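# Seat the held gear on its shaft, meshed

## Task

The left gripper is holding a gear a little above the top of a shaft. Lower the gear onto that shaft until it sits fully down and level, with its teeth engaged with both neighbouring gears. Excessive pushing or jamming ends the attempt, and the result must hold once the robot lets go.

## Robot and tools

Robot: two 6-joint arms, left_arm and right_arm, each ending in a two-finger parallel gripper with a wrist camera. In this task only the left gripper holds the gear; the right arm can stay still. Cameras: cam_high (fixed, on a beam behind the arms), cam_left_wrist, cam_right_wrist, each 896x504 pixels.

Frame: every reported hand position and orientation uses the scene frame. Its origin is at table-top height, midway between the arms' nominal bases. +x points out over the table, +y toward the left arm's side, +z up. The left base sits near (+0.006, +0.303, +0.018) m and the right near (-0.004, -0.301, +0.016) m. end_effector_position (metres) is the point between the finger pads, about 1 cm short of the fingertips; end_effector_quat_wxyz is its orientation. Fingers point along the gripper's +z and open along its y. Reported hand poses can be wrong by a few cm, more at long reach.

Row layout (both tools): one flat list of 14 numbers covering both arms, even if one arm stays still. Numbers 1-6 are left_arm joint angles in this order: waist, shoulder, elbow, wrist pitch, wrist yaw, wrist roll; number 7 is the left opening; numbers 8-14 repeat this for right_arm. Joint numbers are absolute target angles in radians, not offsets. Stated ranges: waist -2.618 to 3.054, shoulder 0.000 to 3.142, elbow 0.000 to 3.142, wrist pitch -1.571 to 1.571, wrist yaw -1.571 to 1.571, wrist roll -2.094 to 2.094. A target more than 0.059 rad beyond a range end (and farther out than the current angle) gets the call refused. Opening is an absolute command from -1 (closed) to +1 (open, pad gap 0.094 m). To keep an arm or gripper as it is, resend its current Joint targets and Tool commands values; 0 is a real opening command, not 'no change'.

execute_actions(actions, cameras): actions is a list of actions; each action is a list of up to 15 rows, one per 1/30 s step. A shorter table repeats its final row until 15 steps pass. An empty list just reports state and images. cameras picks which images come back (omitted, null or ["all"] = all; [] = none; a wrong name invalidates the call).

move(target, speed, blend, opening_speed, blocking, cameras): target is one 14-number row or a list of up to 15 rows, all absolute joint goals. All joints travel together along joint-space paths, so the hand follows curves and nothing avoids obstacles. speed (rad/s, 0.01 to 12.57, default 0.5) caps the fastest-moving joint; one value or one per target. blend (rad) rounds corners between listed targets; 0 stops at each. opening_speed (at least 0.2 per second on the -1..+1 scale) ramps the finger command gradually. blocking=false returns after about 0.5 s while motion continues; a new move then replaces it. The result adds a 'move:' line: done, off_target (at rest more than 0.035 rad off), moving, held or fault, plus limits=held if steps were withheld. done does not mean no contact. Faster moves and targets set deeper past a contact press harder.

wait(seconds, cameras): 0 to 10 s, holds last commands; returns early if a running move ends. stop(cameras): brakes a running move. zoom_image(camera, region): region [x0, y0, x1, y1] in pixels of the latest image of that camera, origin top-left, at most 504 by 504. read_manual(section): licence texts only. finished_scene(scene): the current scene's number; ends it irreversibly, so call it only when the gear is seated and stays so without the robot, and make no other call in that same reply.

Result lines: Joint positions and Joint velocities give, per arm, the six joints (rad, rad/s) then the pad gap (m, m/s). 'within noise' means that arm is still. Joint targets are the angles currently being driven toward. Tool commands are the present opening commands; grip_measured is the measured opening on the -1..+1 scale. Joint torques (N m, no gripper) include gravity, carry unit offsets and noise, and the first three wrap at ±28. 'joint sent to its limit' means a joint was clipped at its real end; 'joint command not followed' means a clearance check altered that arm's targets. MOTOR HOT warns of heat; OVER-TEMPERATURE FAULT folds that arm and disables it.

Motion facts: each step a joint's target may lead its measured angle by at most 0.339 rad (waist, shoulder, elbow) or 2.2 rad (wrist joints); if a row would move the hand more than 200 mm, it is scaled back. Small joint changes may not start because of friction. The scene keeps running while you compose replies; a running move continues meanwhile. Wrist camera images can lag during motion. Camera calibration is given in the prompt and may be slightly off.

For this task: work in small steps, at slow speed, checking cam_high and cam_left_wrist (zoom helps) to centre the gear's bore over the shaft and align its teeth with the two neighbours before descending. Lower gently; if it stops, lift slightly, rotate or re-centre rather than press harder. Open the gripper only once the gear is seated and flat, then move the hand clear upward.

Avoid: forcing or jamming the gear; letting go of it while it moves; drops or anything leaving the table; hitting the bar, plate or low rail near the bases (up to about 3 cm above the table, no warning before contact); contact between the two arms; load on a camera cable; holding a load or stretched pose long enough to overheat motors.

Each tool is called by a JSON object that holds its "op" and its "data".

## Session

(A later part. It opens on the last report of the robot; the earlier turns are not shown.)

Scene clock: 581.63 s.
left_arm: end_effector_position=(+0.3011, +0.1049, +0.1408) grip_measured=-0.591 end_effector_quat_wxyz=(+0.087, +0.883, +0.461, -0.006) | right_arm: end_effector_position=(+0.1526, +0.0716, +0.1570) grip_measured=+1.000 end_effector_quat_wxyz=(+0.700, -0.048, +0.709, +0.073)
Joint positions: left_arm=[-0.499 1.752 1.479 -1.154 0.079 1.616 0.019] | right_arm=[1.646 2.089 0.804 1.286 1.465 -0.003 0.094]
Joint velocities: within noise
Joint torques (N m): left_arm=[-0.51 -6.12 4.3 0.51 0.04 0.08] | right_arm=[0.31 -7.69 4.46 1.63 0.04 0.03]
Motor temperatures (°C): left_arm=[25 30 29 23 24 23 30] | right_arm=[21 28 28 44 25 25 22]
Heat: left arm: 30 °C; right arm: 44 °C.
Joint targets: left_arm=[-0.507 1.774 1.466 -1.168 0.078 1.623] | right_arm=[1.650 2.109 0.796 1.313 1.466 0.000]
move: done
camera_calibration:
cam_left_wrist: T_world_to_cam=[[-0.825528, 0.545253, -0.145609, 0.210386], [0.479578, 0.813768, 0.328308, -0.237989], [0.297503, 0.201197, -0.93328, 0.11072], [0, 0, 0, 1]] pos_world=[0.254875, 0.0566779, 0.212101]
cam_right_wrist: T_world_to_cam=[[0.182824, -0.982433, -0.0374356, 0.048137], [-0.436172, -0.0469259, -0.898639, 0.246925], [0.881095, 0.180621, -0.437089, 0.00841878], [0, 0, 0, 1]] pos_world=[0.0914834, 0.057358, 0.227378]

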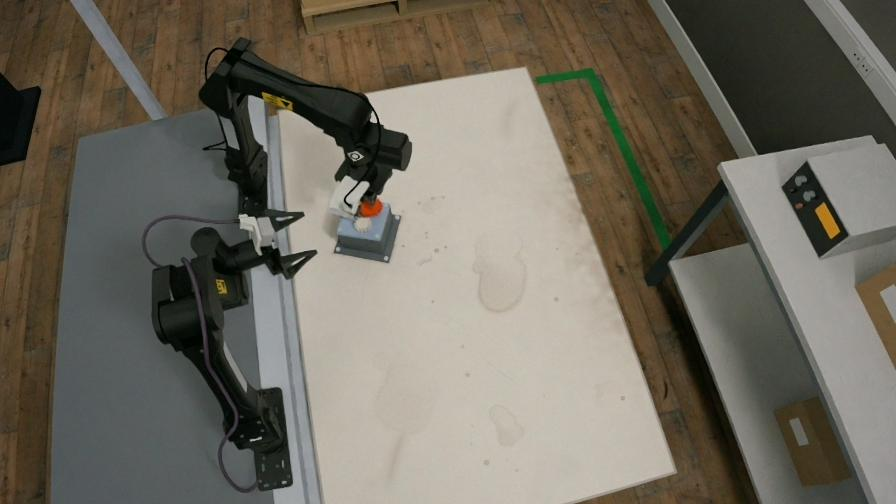

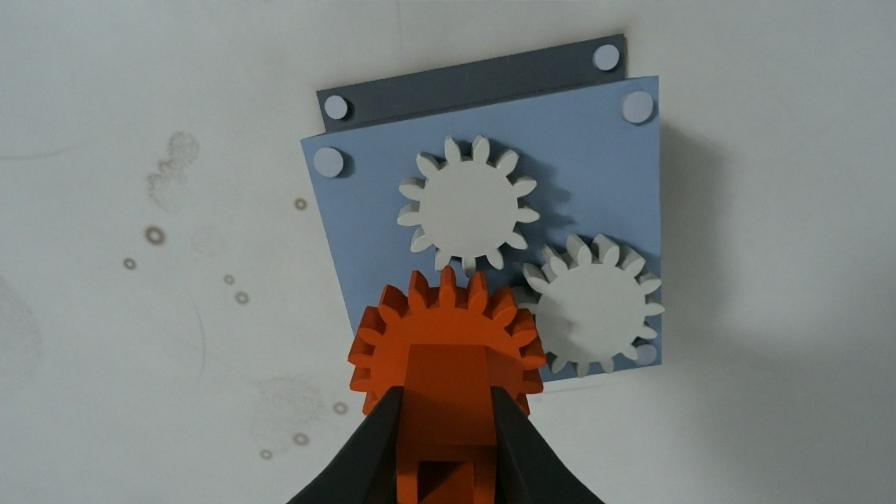

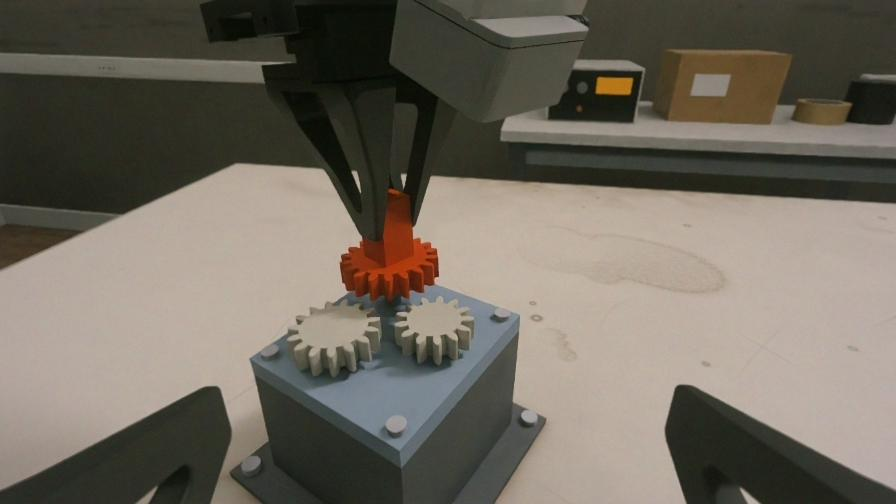

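{"op": "move", "data": {"target": [[-0.507, 1.774, 1.466, -1.168, 0.078, 1.675, -1, 1.65, 2.109, 0.7965, 1.3125, 1.466, 0, 1],[-0.507, 1.774, 1.458, -1.160, 0.078, 1.675, -1, 1.65, 2.109, 0.7965, 1.3125, 1.466, 0, 1]], "speed": 0.03}}

{"op": "zoom_image", "data": {"camera": "cam_right_wrist", "region": [330, 180, 460, 310]}}

{"op": "zoom_image", "data": {"camera": "cam_left_wrist", "region": [390, 120, 670, 400]}}

Scene clock: 605.27 s.
left_arm: end_effector_position=(+0.3009, +0.1051, +0.1387) grip_measured=-0.591 end_effector_quat_wxyz=(+0.087, +0.895, +0.438, -0.004) | right_arm: end_effector_position=(+0.1526, +0.0716, +0.1570) grip_measured=+1.000 end_effector_quat_wxyz=(+0.700, -0.048, +0.709, +0.073)
Joint positions: left_arm=[-0.499 1.752 1.471 -1.147 0.079 1.667 0.019] | right_arm=[1.646 2.089 0.804 1.286 1.465 -0.003 0.094]
Joint velocities: within noise
Joint torques (N m): left_arm=[-0.53 -6.13 4.29 0.52 0.04 0.1] | right_arm=[0.32 -7.68 4.46 1.64 0.04 0.03]
Motor temperatures (°C): left_arm=[25 30 29 23 24 23 30] | right_arm=[21 29 27 44 25 25 22]
Heat: left arm: 30 °C; right arm: 44 °C.
Joint targets: left_arm=[-0.507 1.774 1.458 -1.160 0.078 1.675] | right_arm=[1.650 2.109 0.796 1.313 1.466 0.000]
move: done
camera_calibration:
cam_left_wrist: T_world_to_cam=[[-0.795424, 0.587333, -0.149465, 0.196838], [0.517893, 0.786816, 0.335719, -0.247104], [0.31478, 0.189632, -0.930029, 0.104424], [0, 0, 0, 1]] pos_world=[0.251673, 0.0590141, 0.209495]
cam_right_wrist: T_world_to_cam=[[0.18278, -0.982429, -0.0377435, 0.0481169], [-0.436221, -0.0466345, -0.89863, 0.246996], [0.88108, 0.180716, -0.43708, 0.00847435], [0, 0, 0, 1]] pos_world=[0.0914833, 0.0572585, 0.227478]

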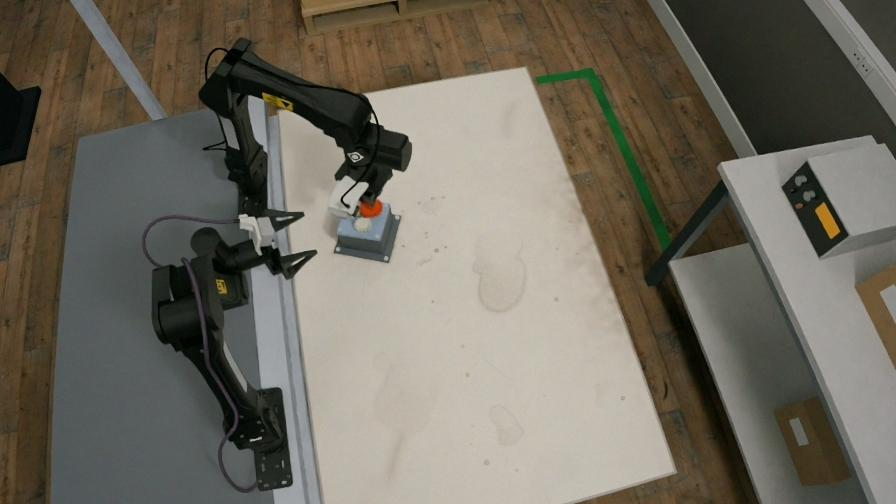

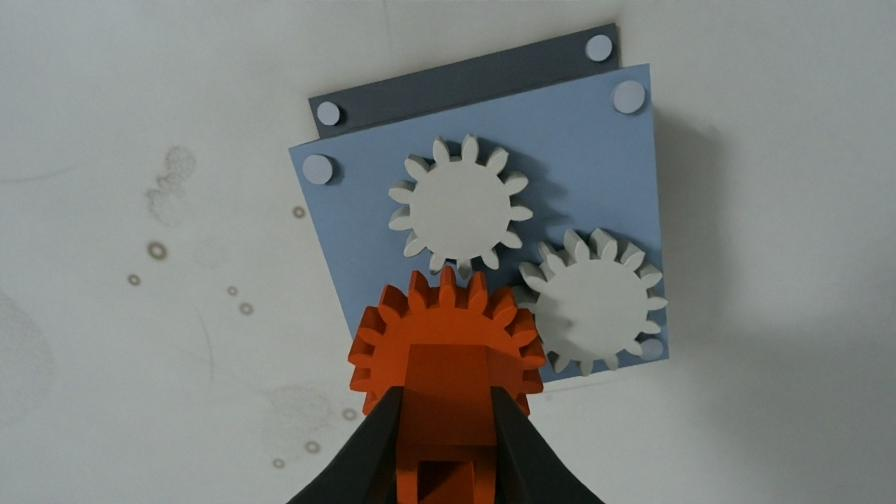

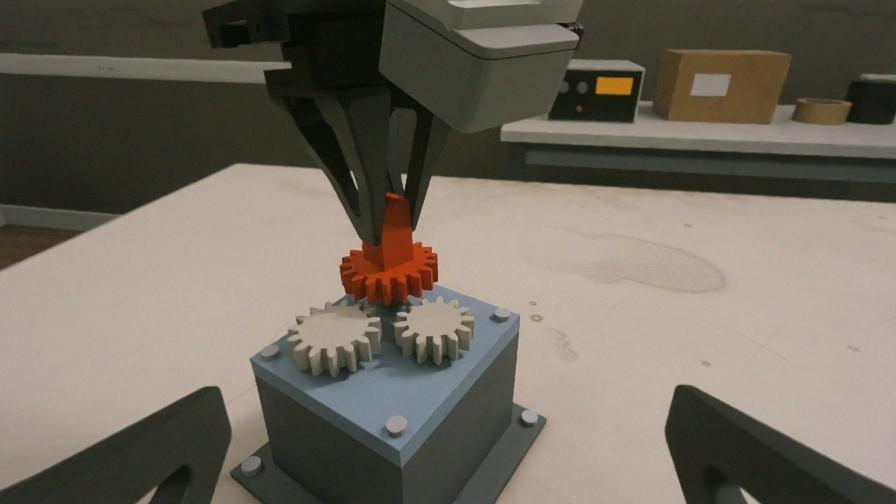

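Scaled by 3.877.

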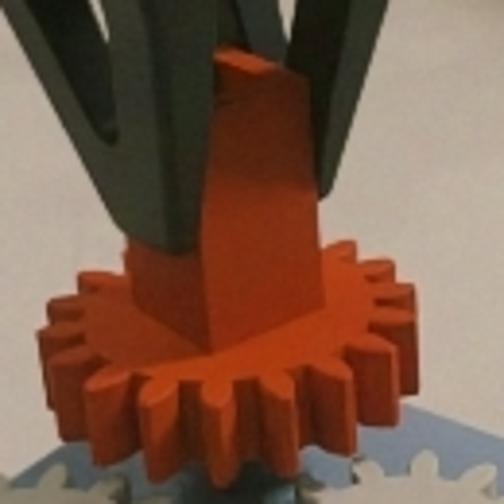

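Scaled by 1.800.

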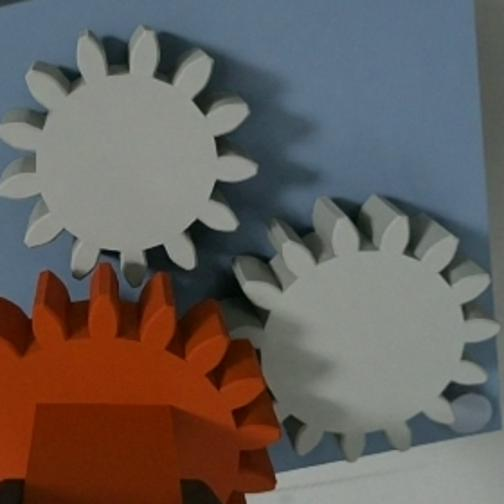

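{"op": "move", "data": {"target": [-0.507, 1.774, 1.450, -1.152, 0.078, 1.675, -1, 1.65, 2.109, 0.7965, 1.3125, 1.466, 0, 1], "speed": 0.03, "cameras": ["cam_left_wrist"]}}

{"op": "move", "data": {"target": [-0.507, 1.774, 1.443, -1.145, 0.078, 1.675, -1, 1.65, 2.109, 0.7965, 1.3125, 1.466, 0, 1], "speed": 0.03}}

{"op": "zoom_image", "data": {"camera": "cam_right_wrist", "region": [280, 200, 500, 380]}}

{"op": "zoom_image", "data": {"camera": "cam_left_wrist", "region": [390, 120, 670, 400]}}

Scene clock: 613.17 s.
left_arm: end_effector_position=(+0.3009, +0.1050, +0.1368) grip_measured=-0.591 end_effector_quat_wxyz=(+0.087, +0.895, +0.438, -0.004) | right_arm: end_effector_position=(+0.1526, +0.0716, +0.1570) grip_measured=+1.000 end_effector_quat_wxyz=(+0.700, -0.048, +0.709, +0.073)
Joint positions: left_arm=[-0.499 1.752 1.464 -1.139 0.079 1.668 0.019] | right_arm=[1.646 2.089 0.804 1.286 1.465 -0.003 0.094]
Joint velocities: within noise
Joint torques (N m): left_arm=[-0.53 -6.13 4.29 0.53 0.04 0.08] | right_arm=[0.31 -7.68 4.46 1.63 0.04 0.03]
Motor temperatures (°C): left_arm=[25 29 28 23 24 23 30] | right_arm=[21 29 27 44 25 25 22]
Heat: left arm: 30 °C; right arm: 44 °C.
Joint targets: left_arm=[-0.507 1.774 1.450 -1.152 0.078 1.675] | right_arm=[1.650 2.109 0.796 1.313 1.466 0.000]
move: done
camera_calibration:
cam_left_wrist: T_world_to_cam=[[-0.795162, 0.587584, -0.149874, 0.196543], [0.518047, 0.7867, 0.335753, -0.246472], [0.315189, 0.189337, -0.92995, 0.102462], [0, 0, 0, 1]] pos_world=[0.251673, 0.0590144, 0.207495]
Images, in order (width x height): cam_left_wrist 896x504.

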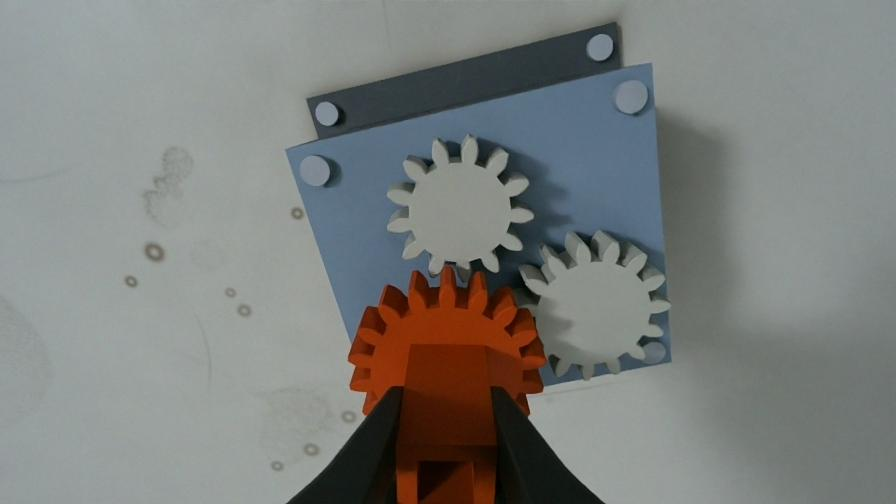

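Scene clock: 613.87 s.
left_arm: end_effector_position=(+0.3009, +0.1050, +0.1352) grip_measured=-0.591 end_effector_quat_wxyz=(+0.087, +0.895, +0.438, -0.004) | right_arm: end_effector_position=(+0.1526, +0.0716, +0.1570) grip_measured=+1.000 end_effector_quat_wxyz=(+0.700, -0.048, +0.709, +0.073)
Joint positions: left_arm=[-0.499 1.752 1.457 -1.132 0.079 1.668 0.019] | right_arm=[1.646 2.089 0.804 1.286 1.465 -0.003 0.094]
Joint velocities: within noise
Joint torques (N m): left_arm=[-0.51 -6.12 4.23 0.52 0.04 0.08] | right_arm=[0.31 -7.68 4.46 1.63 0.04 0.03]
Motor temperatures (°C): left_arm=[25 29 28 23 24 23 30] | right_arm=[21 29 27 44 25 25 22]
Heat: left arm: 30 °C; right arm: 44 °C.
Joint targets: left_arm=[-0.507 1.774 1.443 -1.145 0.078 1.675] | right_arm=[1.650 2.109 0.796 1.313 1.466 0.000]
move: done
camera_calibration:
cam_left_wrist: T_world_to_cam=[[-0.795118, 0.587544, -0.150265, 0.196295], [0.517926, 0.786776, 0.335761, -0.245859], [0.315499, 0.189143, -0.929884, 0.100925], [0, 0, 0, 1]] pos_world=[0.251573, 0.0590145, 0.205895]
cam_right_wrist: T_world_to_cam=[[0.18278, -0.982429, -0.0377435, 0.0481169], [-0.436221, -0.0466345, -0.89863, 0.246996], [0.88108, 0.180716, -0.43708, 0.00847435], [0, 0, 0, 1]] pos_world=[0.0914833, 0.0572585, 0.227478]

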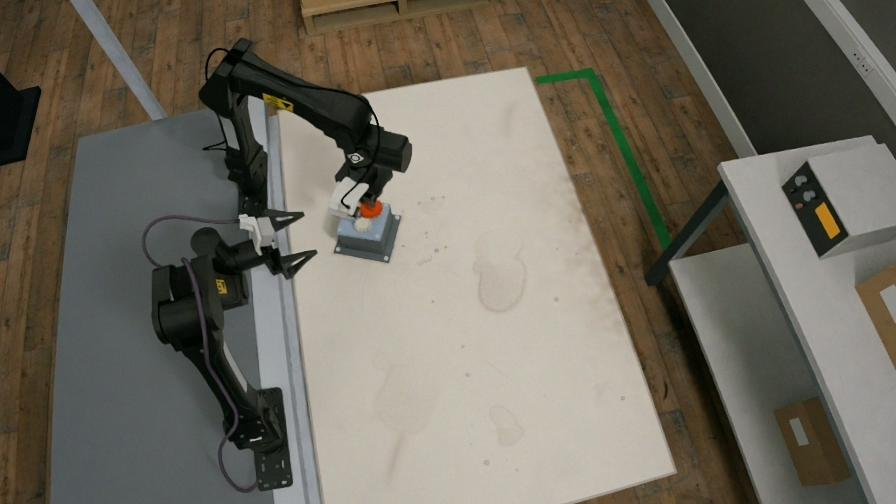

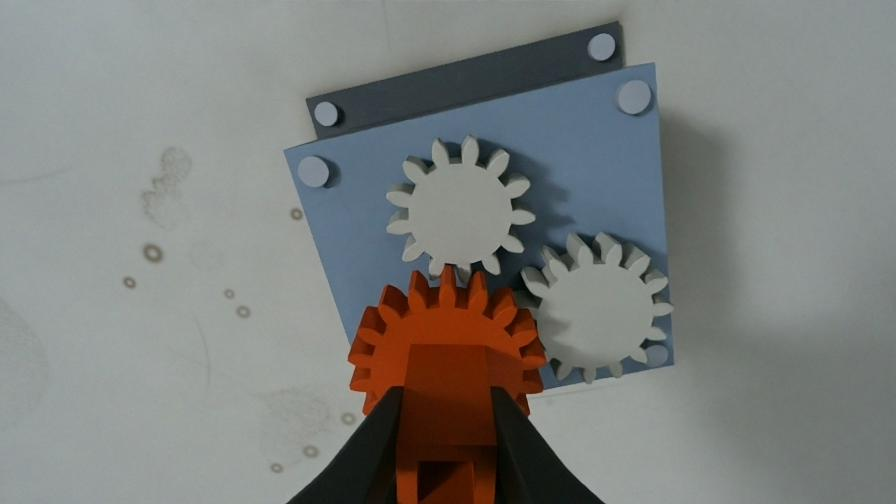

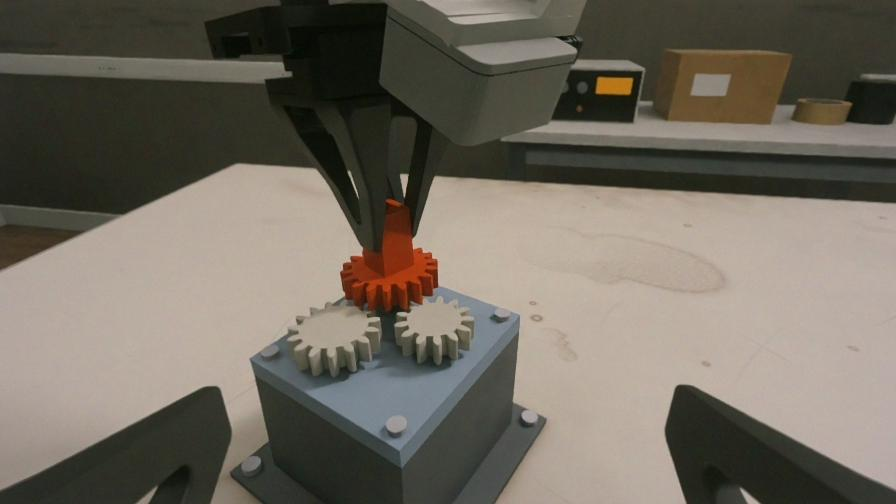

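Scaled by 2.291.

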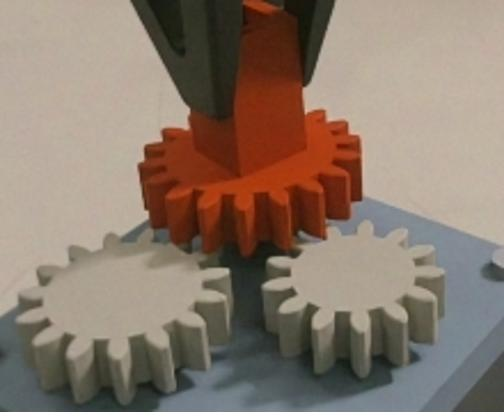

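Scaled by 1.800.

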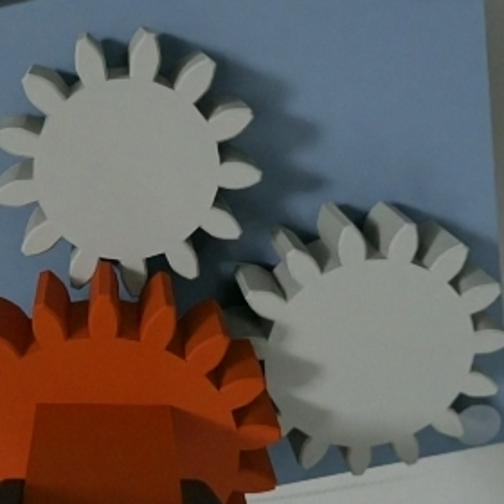

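{"op": "move", "data": {"target": [-0.507, 1.774, 1.436, -1.138, 0.078, 1.675, -1, 1.65, 2.109, 0.7965, 1.3125, 1.466, 0, 1], "speed": 0.03, "cameras": ["cam_left_wrist"]}}

{"op": "move", "data": {"target": [-0.507, 1.774, 1.429, -1.131, 0.078, 1.675, -1, 1.65, 2.109, 0.7965, 1.3125, 1.466, 0, 1], "speed": 0.03}}

{"op": "zoom_image", "data": {"camera": "cam_right_wrist", "region": [280, 200, 500, 380]}}

{"op": "zoom_image", "data": {"camera": "cam_left_wrist", "region": [390, 120, 670, 400]}}

Scene clock: 620.93 s.
left_arm: end_effector_position=(+0.3009, +0.1050, +0.1348) grip_measured=-0.591 end_effector_quat_wxyz=(+0.087, +0.895, +0.438, -0.004) | right_arm: end_effector_position=(+0.1526, +0.0716, +0.1570) grip_measured=+1.000 end_effector_quat_wxyz=(+0.700, -0.048, +0.709, +0.073)
Joint positions: left_arm=[-0.499 1.752 1.456 -1.13 0.079 1.668 0.019] | right_arm=[1.646 2.089 0.804 1.286 1.465 -0.003 0.094]
Joint velocities: within noise
Joint torques (N m): left_arm=[-0.51 -6.12 3.86 0.57 0.05 0.08] | right_arm=[0.31 -7.68 4.46 1.63 0.04 0.03]
Motor temperatures (°C): left_arm=[25 29 29 23 24 23 30] | right_arm=[21 29 27 43 25 25 22]
Heat: left arm: 30 °C; right arm: 43 °C.
Joint targets: left_arm=[-0.507 1.774 1.436 -1.138 0.078 1.675] | right_arm=[1.650 2.109 0.796 1.313 1.466 0.000]
move: done
camera_calibration:
cam_left_wrist: T_world_to_cam=[[-0.795118, 0.587544, -0.150265, 0.196235], [0.517926, 0.786776, 0.335761, -0.245724], [0.315499, 0.189143, -0.929884, 0.100553], [0, 0, 0, 1]] pos_world=[0.251573, 0.0590145, 0.205495]
Images, in order (width x height): cam_left_wrist 896x504.

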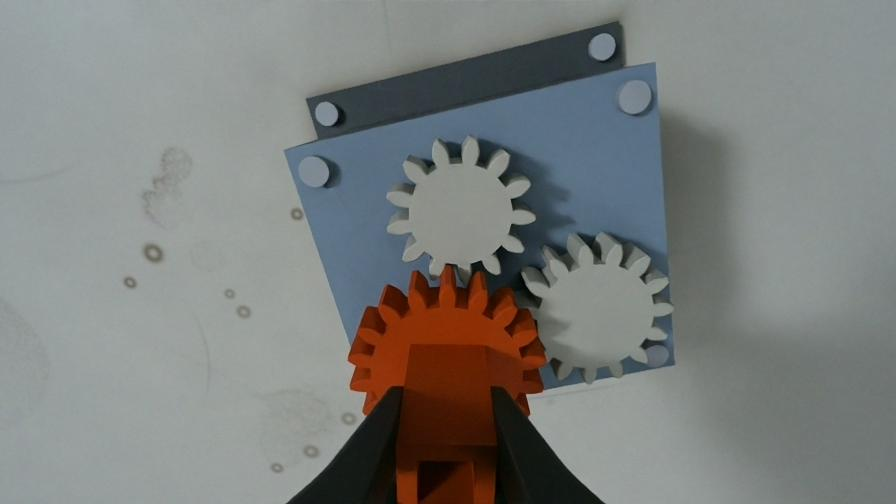

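Scene clock: 621.63 s.
left_arm: end_effector_position=(+0.3008, +0.1050, +0.1344) grip_measured=-0.591 end_effector_quat_wxyz=(+0.087, +0.895, +0.438, -0.004) | right_arm: end_effector_position=(+0.1526, +0.0716, +0.1570) grip_measured=+1.000 end_effector_quat_wxyz=(+0.700, -0.048, +0.709, +0.073)
Joint positions: left_arm=[-0.499 1.752 1.454 -1.129 0.079 1.668 0.019] | right_arm=[1.646 2.089 0.804 1.286 1.465 -0.003 0.094]
Joint velocities: within noise
Joint torques (N m): left_arm=[-0.51 -6.12 3.48 0.63 0.04 0.08] | right_arm=[0.31 -7.69 4.46 1.64 0.04 0.03]
Motor temperatures (°C): left_arm=[25 29 28 23 24 23 30] | right_arm=[21 29 27 43 25 25 22]
Heat: left arm: 30 °C; right arm: 43 °C.
Joint targets: left_arm=[-0.507 1.774 1.429 -1.131 0.078 1.675] | right_arm=[1.650 2.109 0.796 1.313 1.466 0.000]
move: done
camera_calibration:
cam_left_wrist: T_world_to_cam=[[-0.795118, 0.587544, -0.150265, 0.19619], [0.517926, 0.786776, 0.335761, -0.245624], [0.315499, 0.189143, -0.929884, 0.100274], [0, 0, 0, 1]] pos_world=[0.251573, 0.0590145, 0.205195]
cam_right_wrist: T_world_to_cam=[[0.18278, -0.982429, -0.0377435, 0.0481169], [-0.436221, -0.0466345, -0.89863, 0.246996], [0.88108, 0.180716, -0.43708, 0.00847435], [0, 0, 0, 1]] pos_world=[0.0914833, 0.0572585, 0.227478]

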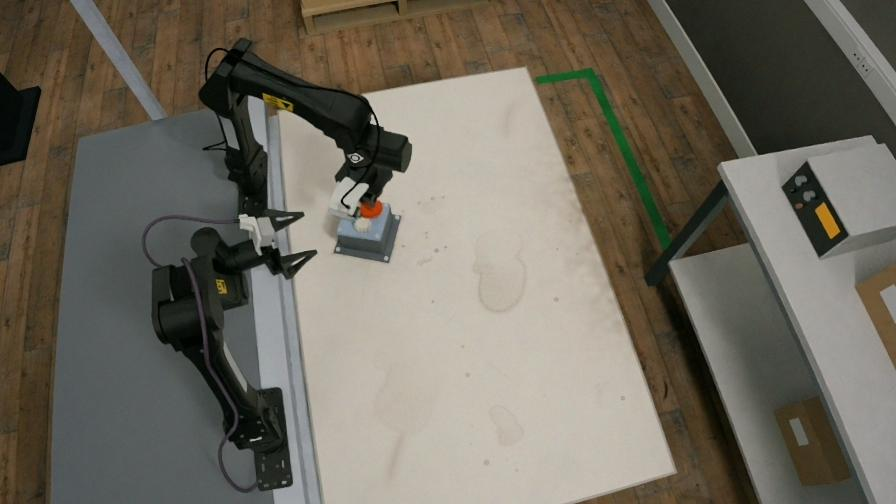

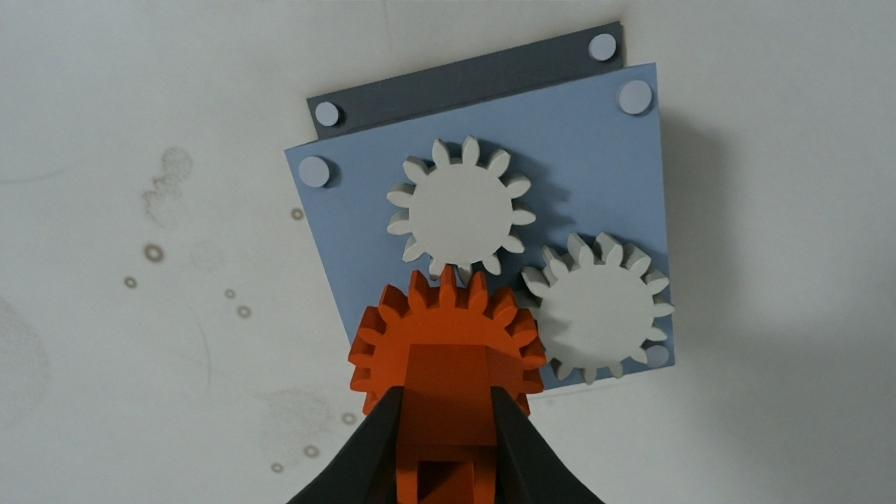

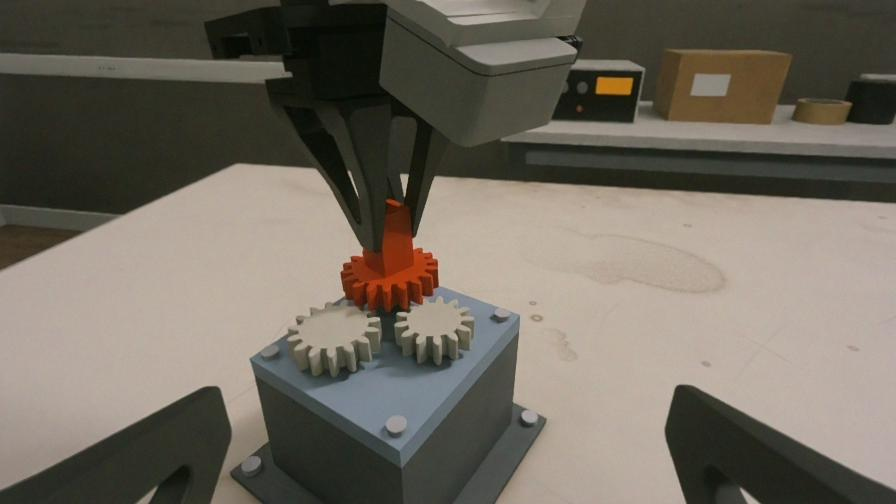

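Scaled by 2.291.

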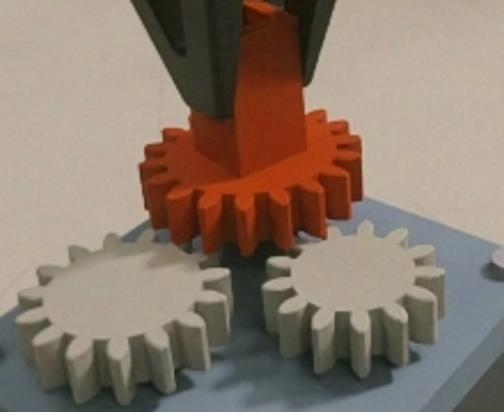

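Scaled by 1.800.

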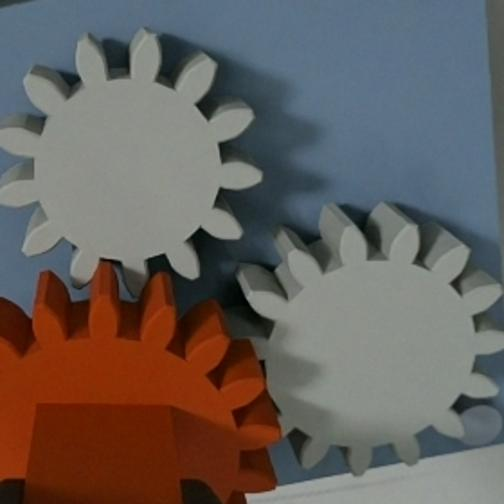

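{"op": "move", "data": {"target": [-0.507, 1.774, 1.445, -1.147, 0.078, 1.675, -1, 1.65, 2.109, 0.7965, 1.3125, 1.466, 0, 1], "speed": 0.03}}

{"op": "zoom_image", "data": {"camera": "cam_right_wrist", "region": [335, 260, 425, 340]}}

{"op": "zoom_image", "data": {"camera": "cam_left_wrist", "region": [420, 240, 560, 340]}}

{"op": "zoom_image", "data": {"camera": "cam_left_wrist", "region": [500, 270, 600, 400]}}

Scene clock: 634.97 s.
left_arm: end_effector_position=(+0.3009, +0.1050, +0.1344) grip_measured=-0.591 end_effector_quat_wxyz=(+0.087, +0.895, +0.438, -0.004) | right_arm: end_effector_position=(+0.1526, +0.0716, +0.1570) grip_measured=+1.000 end_effector_quat_wxyz=(+0.700, -0.048, +0.709, +0.073)
Joint positions: left_arm=[-0.499 1.752 1.454 -1.128 0.079 1.668 0.019] | right_arm=[1.646 2.089 0.804 1.286 1.465 -0.003 0.094]
Joint velocities: within noise
Joint torques (N m): left_arm=[-0.51 -6.12 4.59 0.47 0.05 0.09] | right_arm=[0.31 -7.68 4.46 1.63 0.04 0.03]
Motor temperatures (°C): left_arm=[25 29 28 23 24 23 30] | right_arm=[21 29 27 43 25 25 22]
Heat: left arm: 30 °C; right arm: 43 °C.
Joint targets: left_arm=[-0.507 1.774 1.445 -1.147 0.078 1.675] | right_arm=[1.650 2.109 0.796 1.313 1.466 0.000]
move: done
camera_calibration:
cam_left_wrist: T_world_to_cam=[[-0.795089, 0.587502, -0.150583, 0.196309], [0.517803, 0.786835, 0.335813, -0.245528], [0.315775, 0.189029, -0.929814, 0.100216], [0, 0, 0, 1]] pos_world=[0.251573, 0.0589145, 0.205194]
cam_right_wrist: T_world_to_cam=[[0.18278, -0.982429, -0.0377435, 0.0481169], [-0.436221, -0.0466345, -0.89863, 0.246996], [0.88108, 0.180716, -0.43708, 0.00847435], [0, 0, 0, 1]] pos_world=[0.0914833, 0.0572585, 0.227478]

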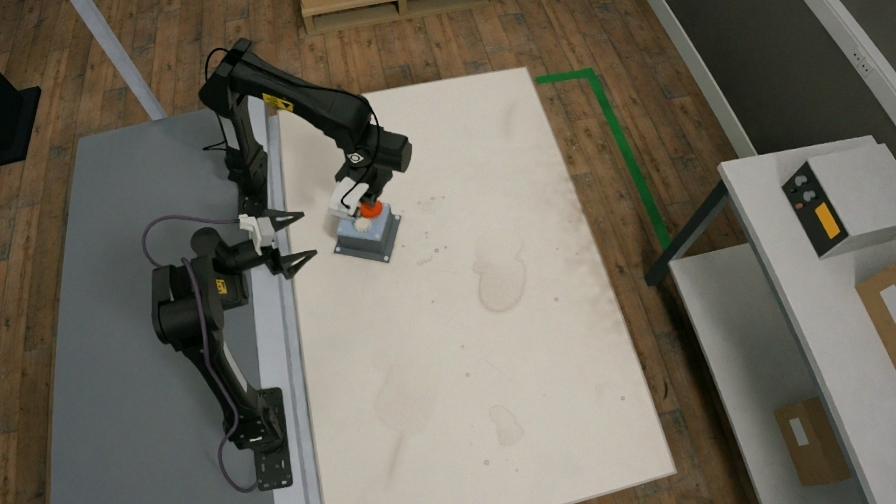

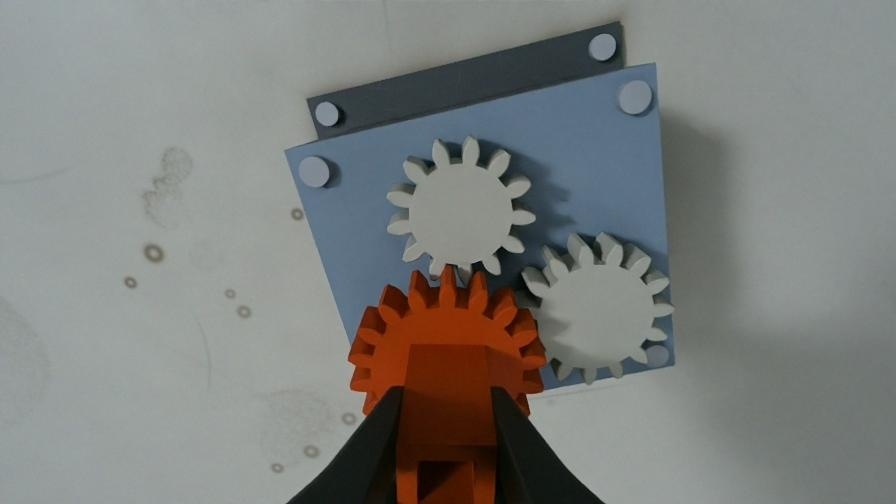

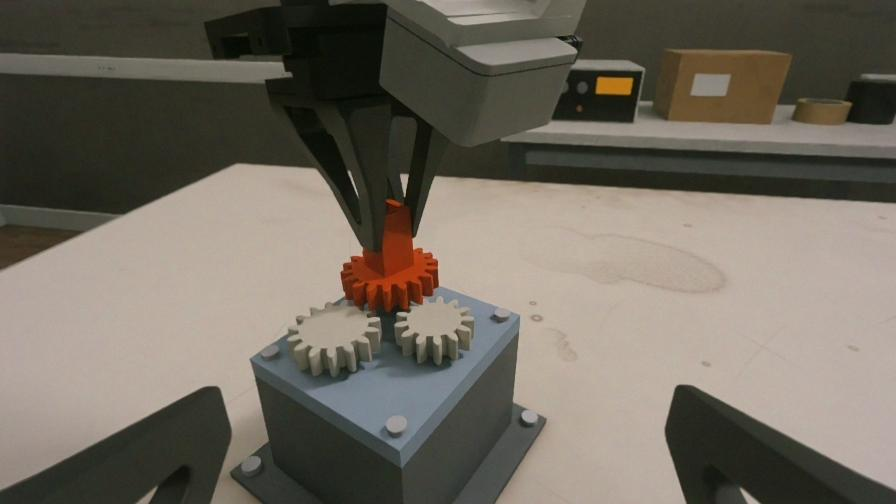

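Scaled by 5.600.

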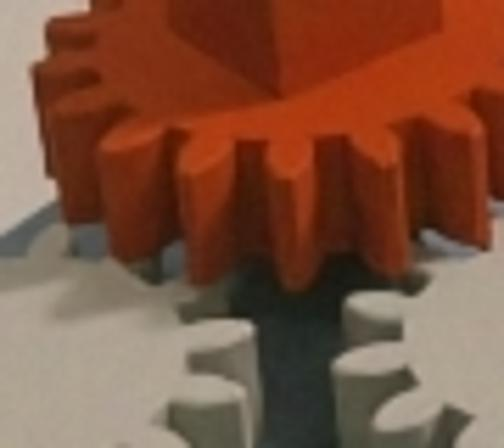

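Scaled by 3.600.

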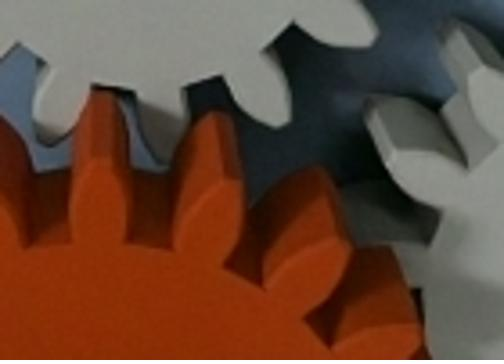

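Scaled by 3.877.

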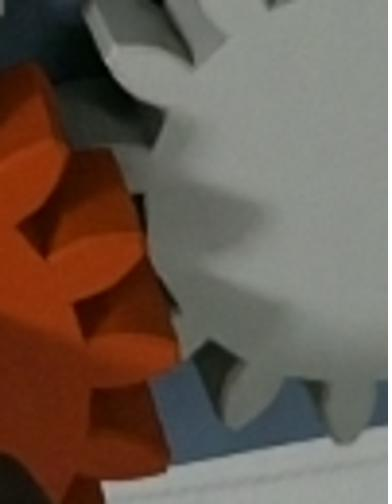

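{"op": "move", "data": {"target": [[-0.507, 1.774, 1.447, -1.149, 0.078, 1.675, -1, 1.65, 2.109, 0.7965, 1.3125, 1.466, 0, 1],[-0.507, 1.774, 1.447, -1.149, 0.078, 1.708, -1, 1.65, 2.109, 0.7965, 1.3125, 1.466, 0, 1],[-0.507, 1.774, 1.431, -1.133, 0.078, 1.708, -1, 1.65, 2.109, 0.7965, 1.3125, 1.466, 0, 1]], "speed": 0.03}}

Scene clock: 656.23 s.
left_arm: end_effector_position=(+0.3008, +0.1050, +0.1344) grip_measured=-0.591 end_effector_quat_wxyz=(+0.087, +0.901, +0.424, -0.002) | right_arm: end_effector_position=(+0.1526, +0.0716, +0.1570) grip_measured=+1.000 end_effector_quat_wxyz=(+0.700, -0.048, +0.709, +0.073)
Joint positions: left_arm=[-0.499 1.752 1.454 -1.129 0.079 1.699 0.019] | right_arm=[1.646 2.089 0.804 1.286 1.465 -0.003 0.094]
Joint velocities: within noise
Joint torques (N m): left_arm=[-0.51 -6.12 3.62 0.61 0.05 0.11] | right_arm=[0.29 -7.68 4.48 1.64 0.03 0.03]
Motor temperatures (°C): left_arm=[25 29 28 23 24 23 30] | right_arm=[21 29 27 43 25 25 22]
Heat: left arm: 30 °C; right arm: 43 °C.
Joint targets: left_arm=[-0.507 1.774 1.431 -1.133 0.078 1.708] | right_arm=[1.650 2.109 0.796 1.313 1.466 0.000]
move: done
camera_calibration:
cam_left_wrist: T_world_to_cam=[[-0.776149, 0.611758, -0.15279, 0.188317], [0.539946, 0.769962, 0.340024, -0.251008], [0.325655, 0.18141, -0.927922, 0.0977122], [0, 0, 0, 1]] pos_world=[0.249873, 0.0603362, 0.204791]
cam_right_wrist: T_world_to_cam=[[0.18278, -0.982429, -0.0377435, 0.0481169], [-0.436221, -0.0466345, -0.89863, 0.246996], [0.88108, 0.180716, -0.43708, 0.00847435], [0, 0, 0, 1]] pos_world=[0.0914833, 0.0572585, 0.227478]

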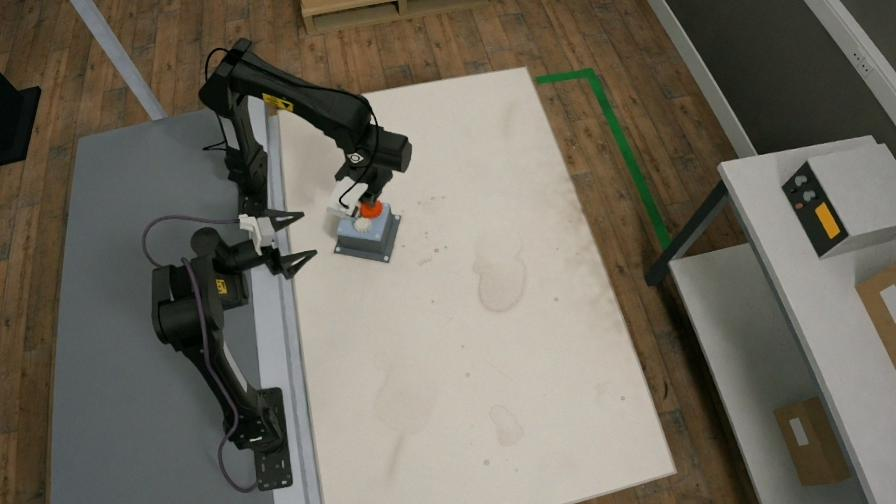

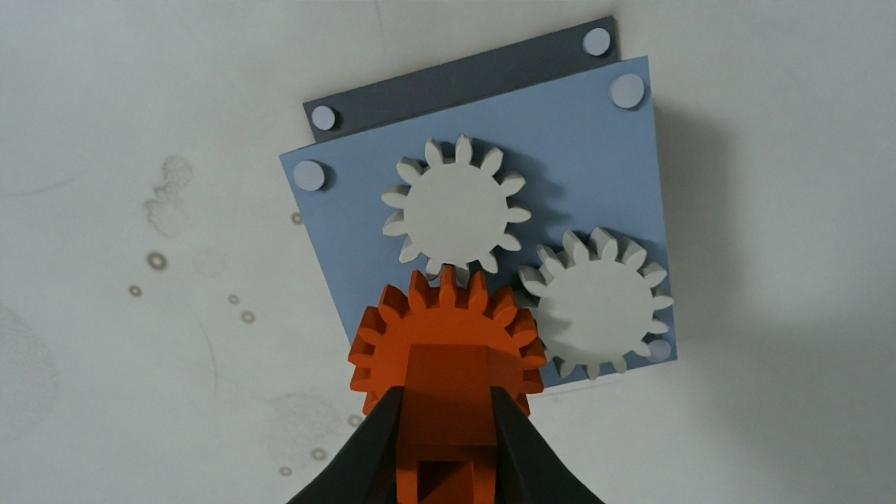

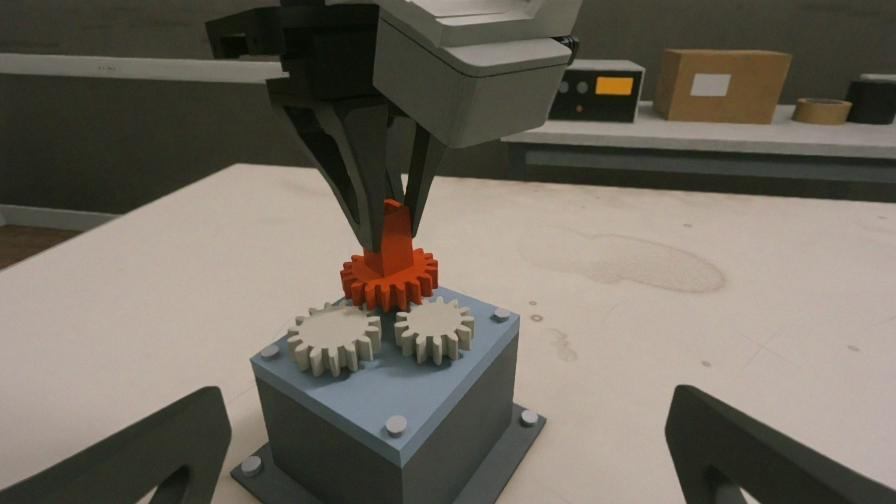

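{"op": "zoom_image", "data": {"camera": "cam_right_wrist", "region": [360, 280, 420, 340]}}

{"op": "zoom_image", "data": {"camera": "cam_left_wrist", "region": [420, 240, 560, 340]}}

{"op": "zoom_image", "data": {"camera": "cam_left_wrist", "region": [500, 270, 600, 400]}}

Scaled by 8.400.

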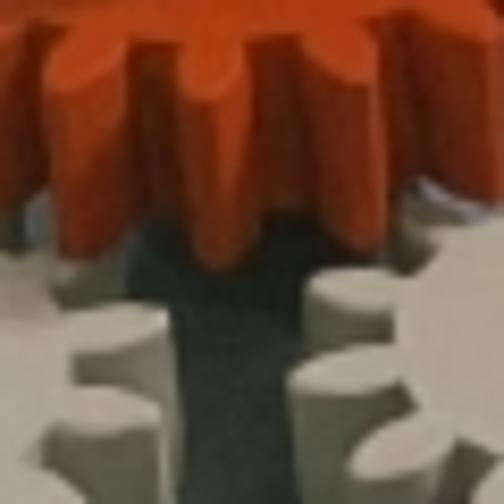

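Scaled by 3.600.

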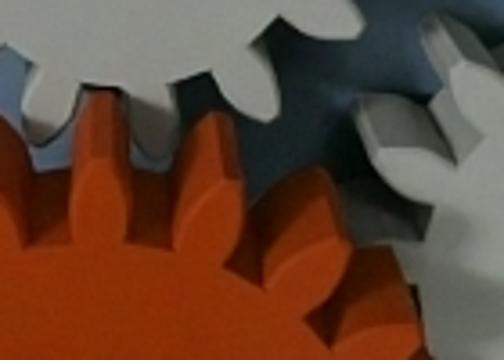

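Scaled by 3.877.

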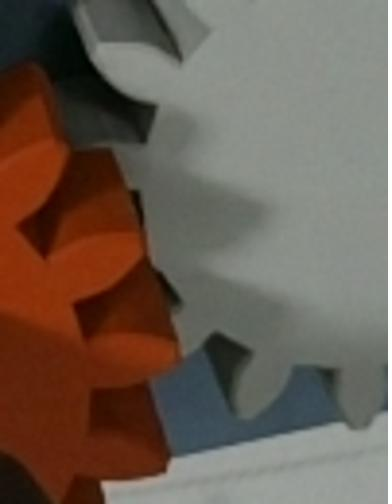

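{"op": "zoom_image", "data": {"camera": "cam_right_wrist", "region": [275, 285, 395, 385]}}

{"op": "zoom_image", "data": {"camera": "cam_left_wrist", "region": [510, 220, 680, 390]}}

{"op": "zoom_image", "data": {"camera": "cam_right_wrist", "region": [330, 230, 450, 320]}}

Scaled by 4.200.

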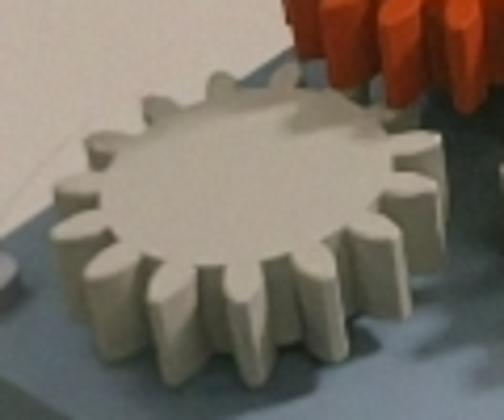

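Scaled by 2.965.

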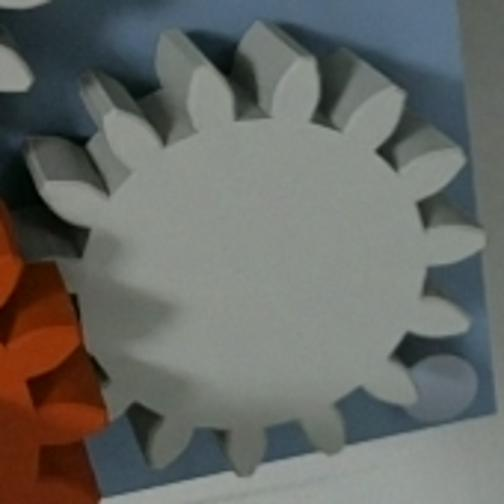

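Scaled by 4.200.

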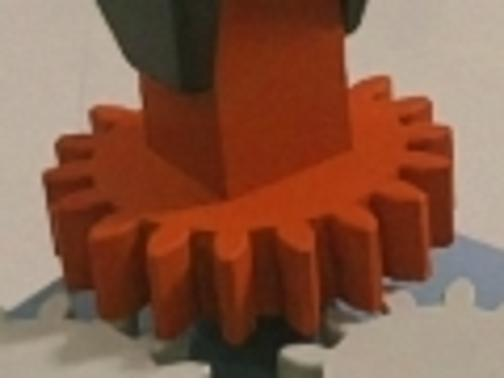

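{"op": "zoom_image", "data": {"camera": "cam_left_wrist", "region": [375, 120, 545, 290]}}

{"op": "zoom_image", "data": {"camera": "cam_right_wrist", "region": [380, 285, 490, 375]}}

Scaled by 2.965.

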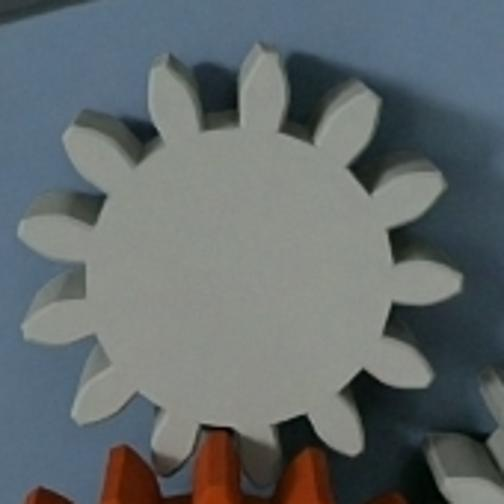

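Scaled by 4.582.

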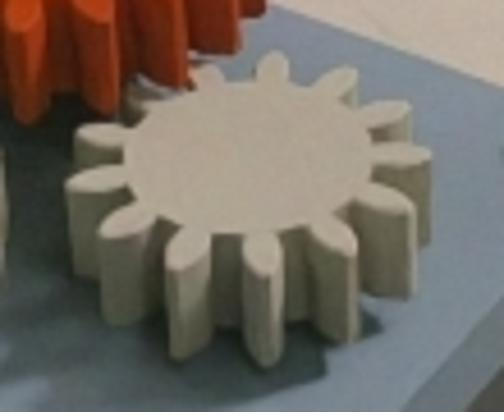

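{"op": "zoom_image", "data": {"camera": "cam_right_wrist", "region": [335, 240, 445, 315]}}

{"op": "zoom_image", "data": {"camera": "cam_left_wrist", "region": [340, 255, 450, 375]}}

{"op": "zoom_image", "data": {"camera": "cam_left_wrist", "region": [440, 255, 550, 420]}}

Scaled by 4.582.

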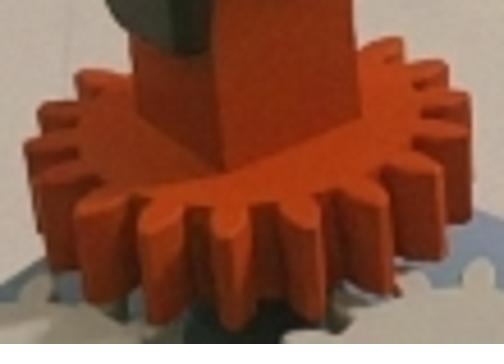

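Scaled by 4.200.

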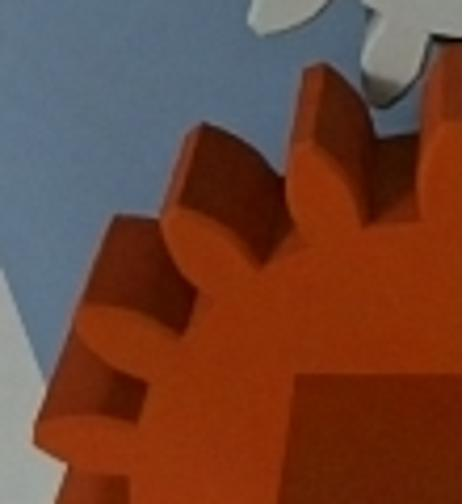

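Scaled by 3.055.

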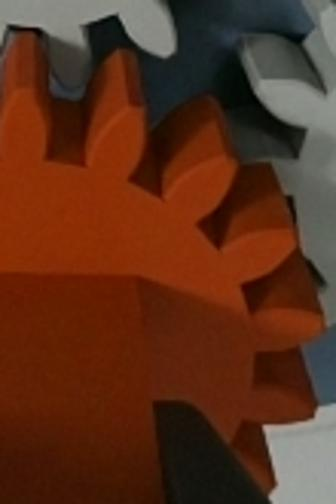

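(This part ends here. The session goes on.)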